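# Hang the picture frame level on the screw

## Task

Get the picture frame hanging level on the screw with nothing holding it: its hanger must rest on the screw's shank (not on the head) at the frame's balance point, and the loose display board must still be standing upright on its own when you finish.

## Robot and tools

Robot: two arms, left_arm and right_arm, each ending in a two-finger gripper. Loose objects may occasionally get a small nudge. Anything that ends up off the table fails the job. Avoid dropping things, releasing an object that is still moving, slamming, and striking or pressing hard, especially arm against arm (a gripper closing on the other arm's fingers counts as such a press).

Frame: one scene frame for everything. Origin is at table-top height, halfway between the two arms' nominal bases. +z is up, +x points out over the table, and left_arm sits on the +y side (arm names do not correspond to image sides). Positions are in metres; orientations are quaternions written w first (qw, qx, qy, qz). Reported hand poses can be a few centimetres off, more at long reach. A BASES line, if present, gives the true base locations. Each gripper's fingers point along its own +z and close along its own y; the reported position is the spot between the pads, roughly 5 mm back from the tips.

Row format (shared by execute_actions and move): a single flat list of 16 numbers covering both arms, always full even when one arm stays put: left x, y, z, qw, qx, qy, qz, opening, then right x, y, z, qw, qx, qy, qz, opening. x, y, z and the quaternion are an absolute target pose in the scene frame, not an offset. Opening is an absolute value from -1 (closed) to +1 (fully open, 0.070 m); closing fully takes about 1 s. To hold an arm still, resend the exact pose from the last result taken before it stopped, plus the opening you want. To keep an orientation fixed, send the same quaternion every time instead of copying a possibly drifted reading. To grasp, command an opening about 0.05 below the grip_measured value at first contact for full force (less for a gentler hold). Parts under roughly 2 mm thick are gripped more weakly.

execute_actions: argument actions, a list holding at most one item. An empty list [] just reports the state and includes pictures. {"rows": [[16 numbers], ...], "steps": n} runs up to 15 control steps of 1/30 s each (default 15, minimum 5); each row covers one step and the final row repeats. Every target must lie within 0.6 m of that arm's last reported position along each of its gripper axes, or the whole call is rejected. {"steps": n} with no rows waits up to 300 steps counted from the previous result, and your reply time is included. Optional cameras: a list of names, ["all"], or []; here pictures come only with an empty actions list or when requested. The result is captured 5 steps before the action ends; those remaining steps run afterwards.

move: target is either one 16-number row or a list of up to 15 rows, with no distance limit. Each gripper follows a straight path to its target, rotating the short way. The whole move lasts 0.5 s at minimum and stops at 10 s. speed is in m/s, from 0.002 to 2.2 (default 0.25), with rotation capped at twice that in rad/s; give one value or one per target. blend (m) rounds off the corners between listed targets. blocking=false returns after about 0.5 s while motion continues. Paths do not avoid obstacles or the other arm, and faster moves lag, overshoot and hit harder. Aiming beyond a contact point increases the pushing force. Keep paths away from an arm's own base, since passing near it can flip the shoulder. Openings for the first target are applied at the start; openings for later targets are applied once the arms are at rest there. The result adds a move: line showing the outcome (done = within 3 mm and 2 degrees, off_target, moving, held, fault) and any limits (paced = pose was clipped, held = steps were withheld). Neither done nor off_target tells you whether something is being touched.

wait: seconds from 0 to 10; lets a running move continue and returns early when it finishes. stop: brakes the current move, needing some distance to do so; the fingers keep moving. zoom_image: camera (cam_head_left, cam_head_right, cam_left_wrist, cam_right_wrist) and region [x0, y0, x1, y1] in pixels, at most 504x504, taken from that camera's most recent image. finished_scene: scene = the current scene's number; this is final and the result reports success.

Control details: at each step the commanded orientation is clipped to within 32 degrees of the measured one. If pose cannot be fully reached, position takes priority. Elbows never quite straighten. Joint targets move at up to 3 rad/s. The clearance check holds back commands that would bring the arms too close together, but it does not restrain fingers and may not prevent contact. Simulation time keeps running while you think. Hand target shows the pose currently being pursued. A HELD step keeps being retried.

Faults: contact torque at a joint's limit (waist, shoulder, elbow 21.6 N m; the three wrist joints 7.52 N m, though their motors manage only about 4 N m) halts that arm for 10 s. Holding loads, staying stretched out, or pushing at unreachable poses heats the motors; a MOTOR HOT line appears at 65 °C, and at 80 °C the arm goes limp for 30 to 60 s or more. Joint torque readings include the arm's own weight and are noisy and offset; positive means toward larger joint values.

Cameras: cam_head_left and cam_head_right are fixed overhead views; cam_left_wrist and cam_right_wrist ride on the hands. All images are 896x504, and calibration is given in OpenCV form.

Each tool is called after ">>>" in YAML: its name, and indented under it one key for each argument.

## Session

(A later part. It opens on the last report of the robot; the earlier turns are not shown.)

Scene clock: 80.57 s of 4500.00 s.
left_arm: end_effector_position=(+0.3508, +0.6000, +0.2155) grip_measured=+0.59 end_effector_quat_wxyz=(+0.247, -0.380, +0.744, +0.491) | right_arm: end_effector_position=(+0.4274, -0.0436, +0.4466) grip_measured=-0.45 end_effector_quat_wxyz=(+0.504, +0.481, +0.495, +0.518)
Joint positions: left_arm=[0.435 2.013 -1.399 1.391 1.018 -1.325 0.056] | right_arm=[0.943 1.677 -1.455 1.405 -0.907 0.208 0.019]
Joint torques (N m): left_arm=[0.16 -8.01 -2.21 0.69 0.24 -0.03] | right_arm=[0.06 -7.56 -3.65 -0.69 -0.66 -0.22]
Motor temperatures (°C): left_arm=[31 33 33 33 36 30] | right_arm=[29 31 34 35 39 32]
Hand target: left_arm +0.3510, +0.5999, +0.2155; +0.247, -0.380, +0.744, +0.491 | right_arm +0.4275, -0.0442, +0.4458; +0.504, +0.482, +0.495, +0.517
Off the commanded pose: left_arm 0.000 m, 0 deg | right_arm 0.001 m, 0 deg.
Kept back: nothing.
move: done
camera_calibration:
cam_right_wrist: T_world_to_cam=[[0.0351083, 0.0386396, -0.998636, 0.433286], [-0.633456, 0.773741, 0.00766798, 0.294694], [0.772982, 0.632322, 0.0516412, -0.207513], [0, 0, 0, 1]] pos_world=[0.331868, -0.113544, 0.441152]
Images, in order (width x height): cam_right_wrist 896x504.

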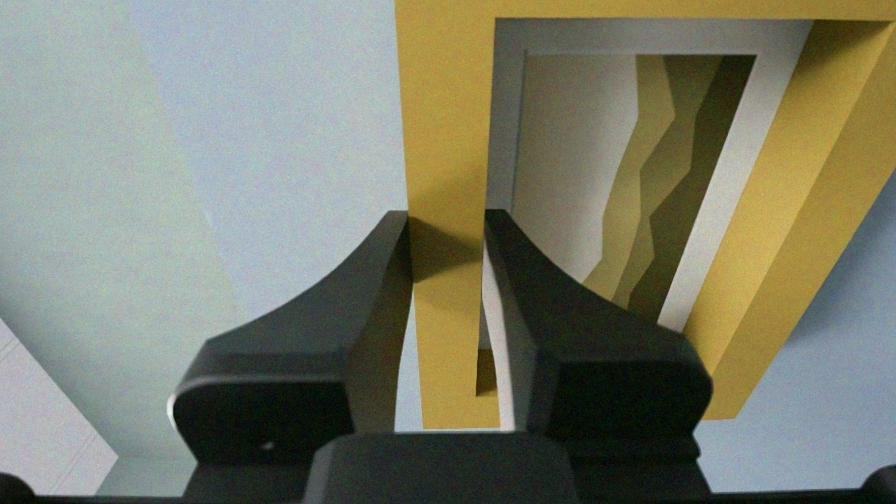

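>>> move:
  target:
    - [0.3510,0.5999,0.2155,0.247,-0.380,0.744,0.491,0.59,0.4274,-0.0440,0.4460,0.5043,0.4825,0.4955,0.5173,-0.05]
  speed: 0.04
  cameras: ["cam_right_wrist","cam_head_left","cam_head_right"]

>>> zoom_image:
  camera: "cam_head_right"
  region: [390, 0, 520, 110]

>>> zoom_image:
  camera: "cam_head_left"
  region: [400, 10, 540, 110]

Scene clock: 81.53 s of 4500.00 s.
left_arm: end_effector_position=(+0.3508, +0.6000, +0.2155) grip_measured=+0.59 end_effector_quat_wxyz=(+0.247, -0.380, +0.744, +0.491) | right_arm: end_effector_position=(+0.4275, -0.0443, +0.4455) grip_measured=-0.05 end_effector_quat_wxyz=(+0.504, +0.483, +0.496, +0.517)
Joint positions: left_arm=[0.435 2.013 -1.399 1.391 1.018 -1.325 0.056] | right_arm=[0.943 1.677 -1.454 1.409 -0.909 0.206 0.033]
Joint torques (N m): left_arm=[0.1 -8.1 -2.19 0.69 0.28 -0.03] | right_arm=[0.73 -5.69 -4.73 -1.11 -0.07 -0.21]
Motor temperatures (°C): left_arm=[31 33 33 33 36 30] | right_arm=[29 31 34 35 39 32]
Hand target: left_arm +0.3510, +0.5999, +0.2155; +0.247, -0.380, +0.744, +0.491 | right_arm +0.4274, -0.0440, +0.4460; +0.504, +0.482, +0.495, +0.517
Off the commanded pose: left_arm 0.000 m, 0 deg | right_arm 0.001 m, 0 deg.
Kept back: nothing.
move: done
camera_calibration:
cam_right_wrist: T_world_to_cam=[[0.0316855, 0.0387633, -0.998746, 0.433798], [-0.631122, 0.775618, 0.0100807, 0.293332], [0.775036, 0.630012, 0.0490402, -0.206948], [0, 0, 0, 1]] pos_world=[0.331776, -0.11395, 0.440445]
Images, in order (width x height): cam_head_left 896x504, cam_head_right 896x504, cam_right_wrist 896x504.

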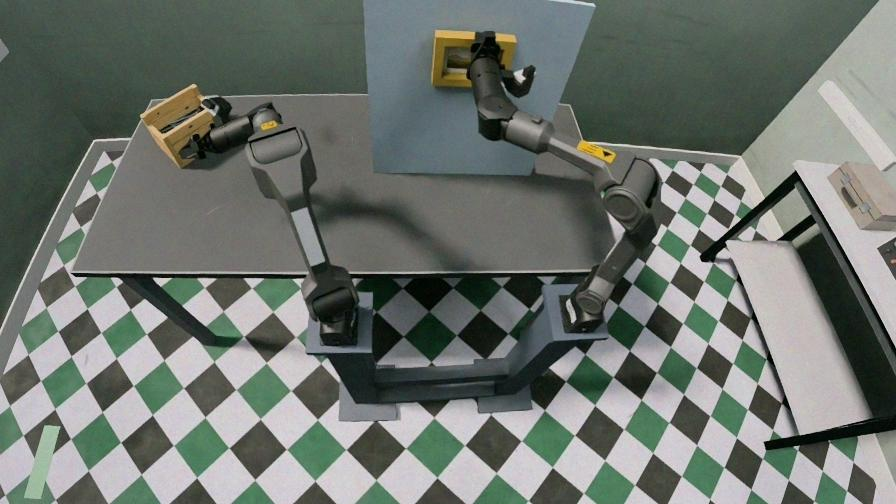

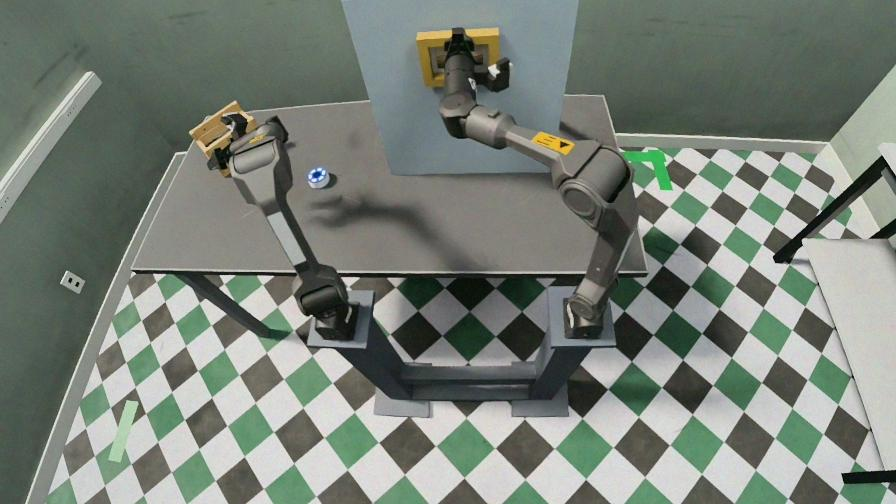

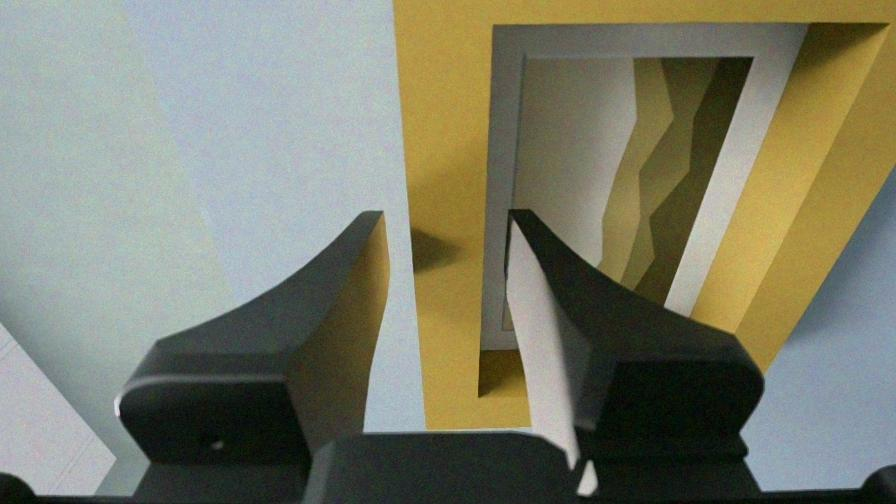

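Scaled by 3.877 from the camera's 896x504 image, which has a finer 1280x720 frame.

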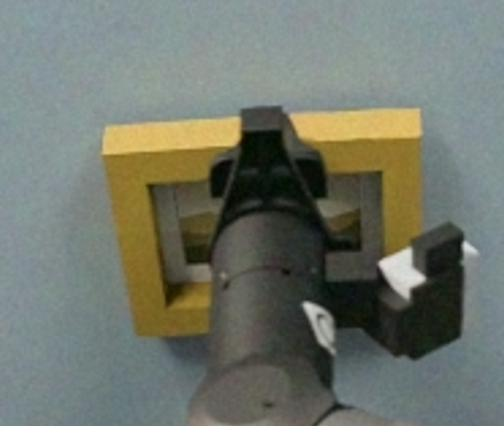

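Scaled by 3.600 from the camera's 896x504 image, which has a finer 1280x720 frame.

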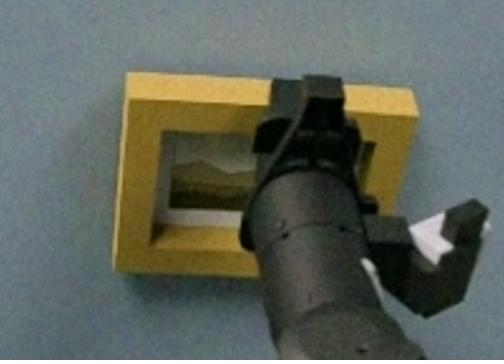

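>>> move:
  target:
    - [0.3510,0.5999,0.2155,0.247,-0.380,0.744,0.491,0.59,0.40,-0.0440,0.4448,0.5043,0.4825,0.4955,0.5173,-0.05]
    - [0.3510,0.5999,0.2155,0.247,-0.380,0.744,0.491,0.59,0.34,-0.06,0.444,0.5,0.5,0.5,0.5,-0.05]
  speed: [0.12,0.25]
  blend: [0.01,0]
  cameras: ["cam_right_wrist","cam_head_left","cam_head_right"]

>>> zoom_image:
  camera: "cam_head_right"
  region: [390, 0, 520, 110]

>>> zoom_image:
  camera: "cam_right_wrist"
  region: [350, 0, 800, 350]

Scene clock: 82.87 s of 4500.00 s.
left_arm: end_effector_position=(+0.3508, +0.6000, +0.2155) grip_measured=+0.59 end_effector_quat_wxyz=(+0.247, -0.380, +0.744, +0.491) | right_arm: end_effector_position=(+0.3397, -0.0603, +0.4442) grip_measured=-0.05 end_effector_quat_wxyz=(+0.500, +0.500, +0.500, +0.500)
Joint positions: left_arm=[0.435 2.013 -1.399 1.391 1.018 -1.325 0.056] | right_arm=[1.185 1.486 -1.263 1.513 -1.165 0.148 0.033]
Joint torques (N m): left_arm=[0.16 -8.01 -2.19 0.64 0.29 -0.05] | right_arm=[-0.44 -3.93 -3.9 -1.26 -0.02 0.05]
Motor temperatures (°C): left_arm=[31 33 33 33 36 30] | right_arm=[29 31 34 35 39 32]
Hand target: left_arm +0.3510, +0.5999, +0.2155; +0.247, -0.380, +0.744, +0.491 | right_arm +0.3400, -0.0600, +0.4440; +0.500, +0.500, +0.500, +0.500
Off the commanded pose: left_arm 0.000 m, 0 deg | right_arm 0.000 m, 0 deg.
Kept back: nothing.
move: done
camera_calibration:
cam_right_wrist: T_world_to_cam=[[-0.0100009, 0.0395884, -0.999166, 0.450261], [-0.610152, 0.791398, 0.0374636, 0.231981], [0.792221, 0.610018, 0.0162402, -0.121167], [0, 0, 0, 1]] pos_world=[0.242038, -0.127501, 0.443162]
Images, in order (width x height): cam_head_left 896x504, cam_head_right 896x504, cam_right_wrist 896x504.

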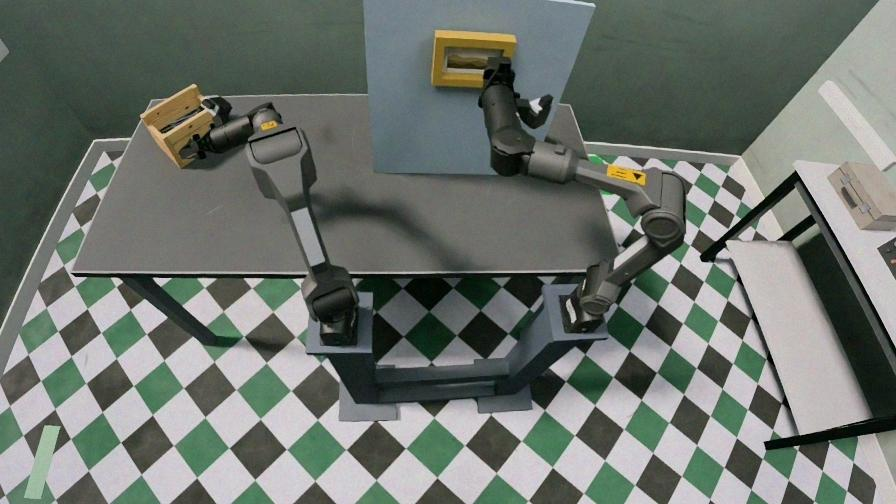

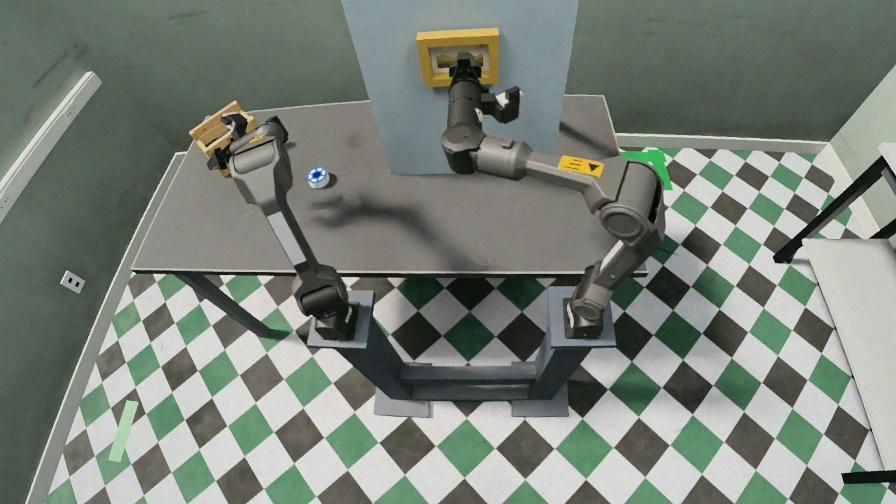

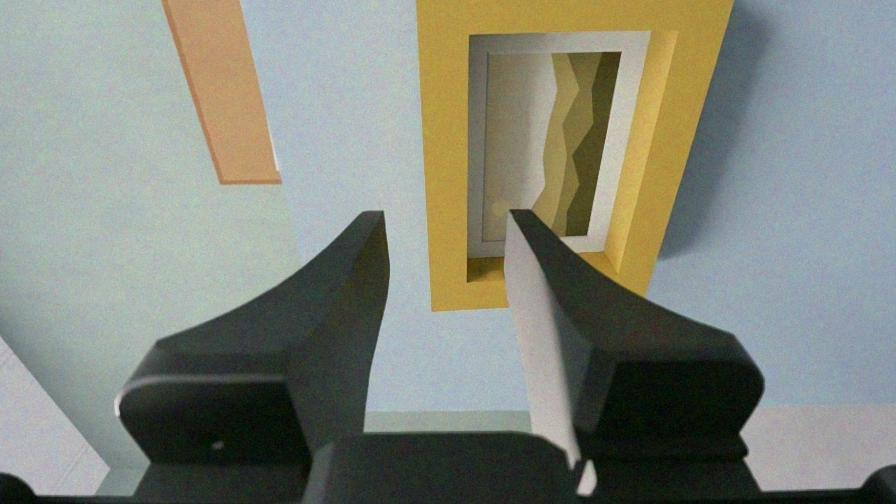

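Scaled by 3.877 from the camera's 896x504 image, which has a finer 1280x720 frame.

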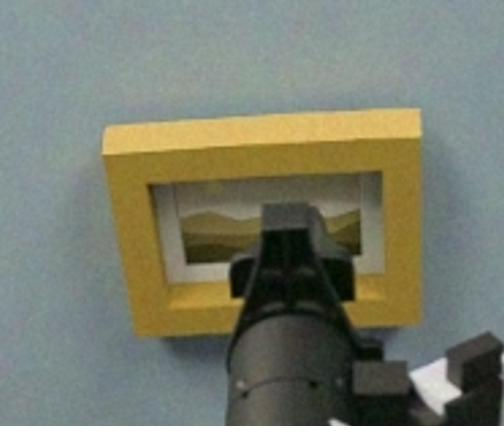

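Scaled by 1.120 from the camera's 896x504 image, which has a finer 1280x720 frame.

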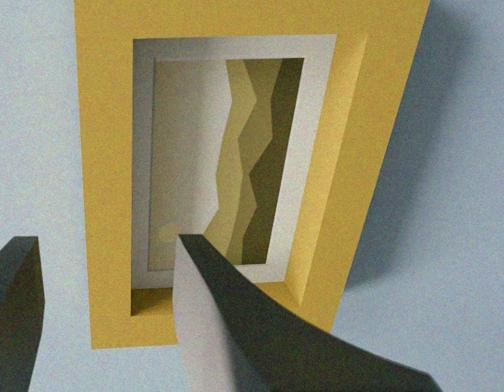

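>>> finished_scene:
  scene: 1

The scene is finished: the task was done.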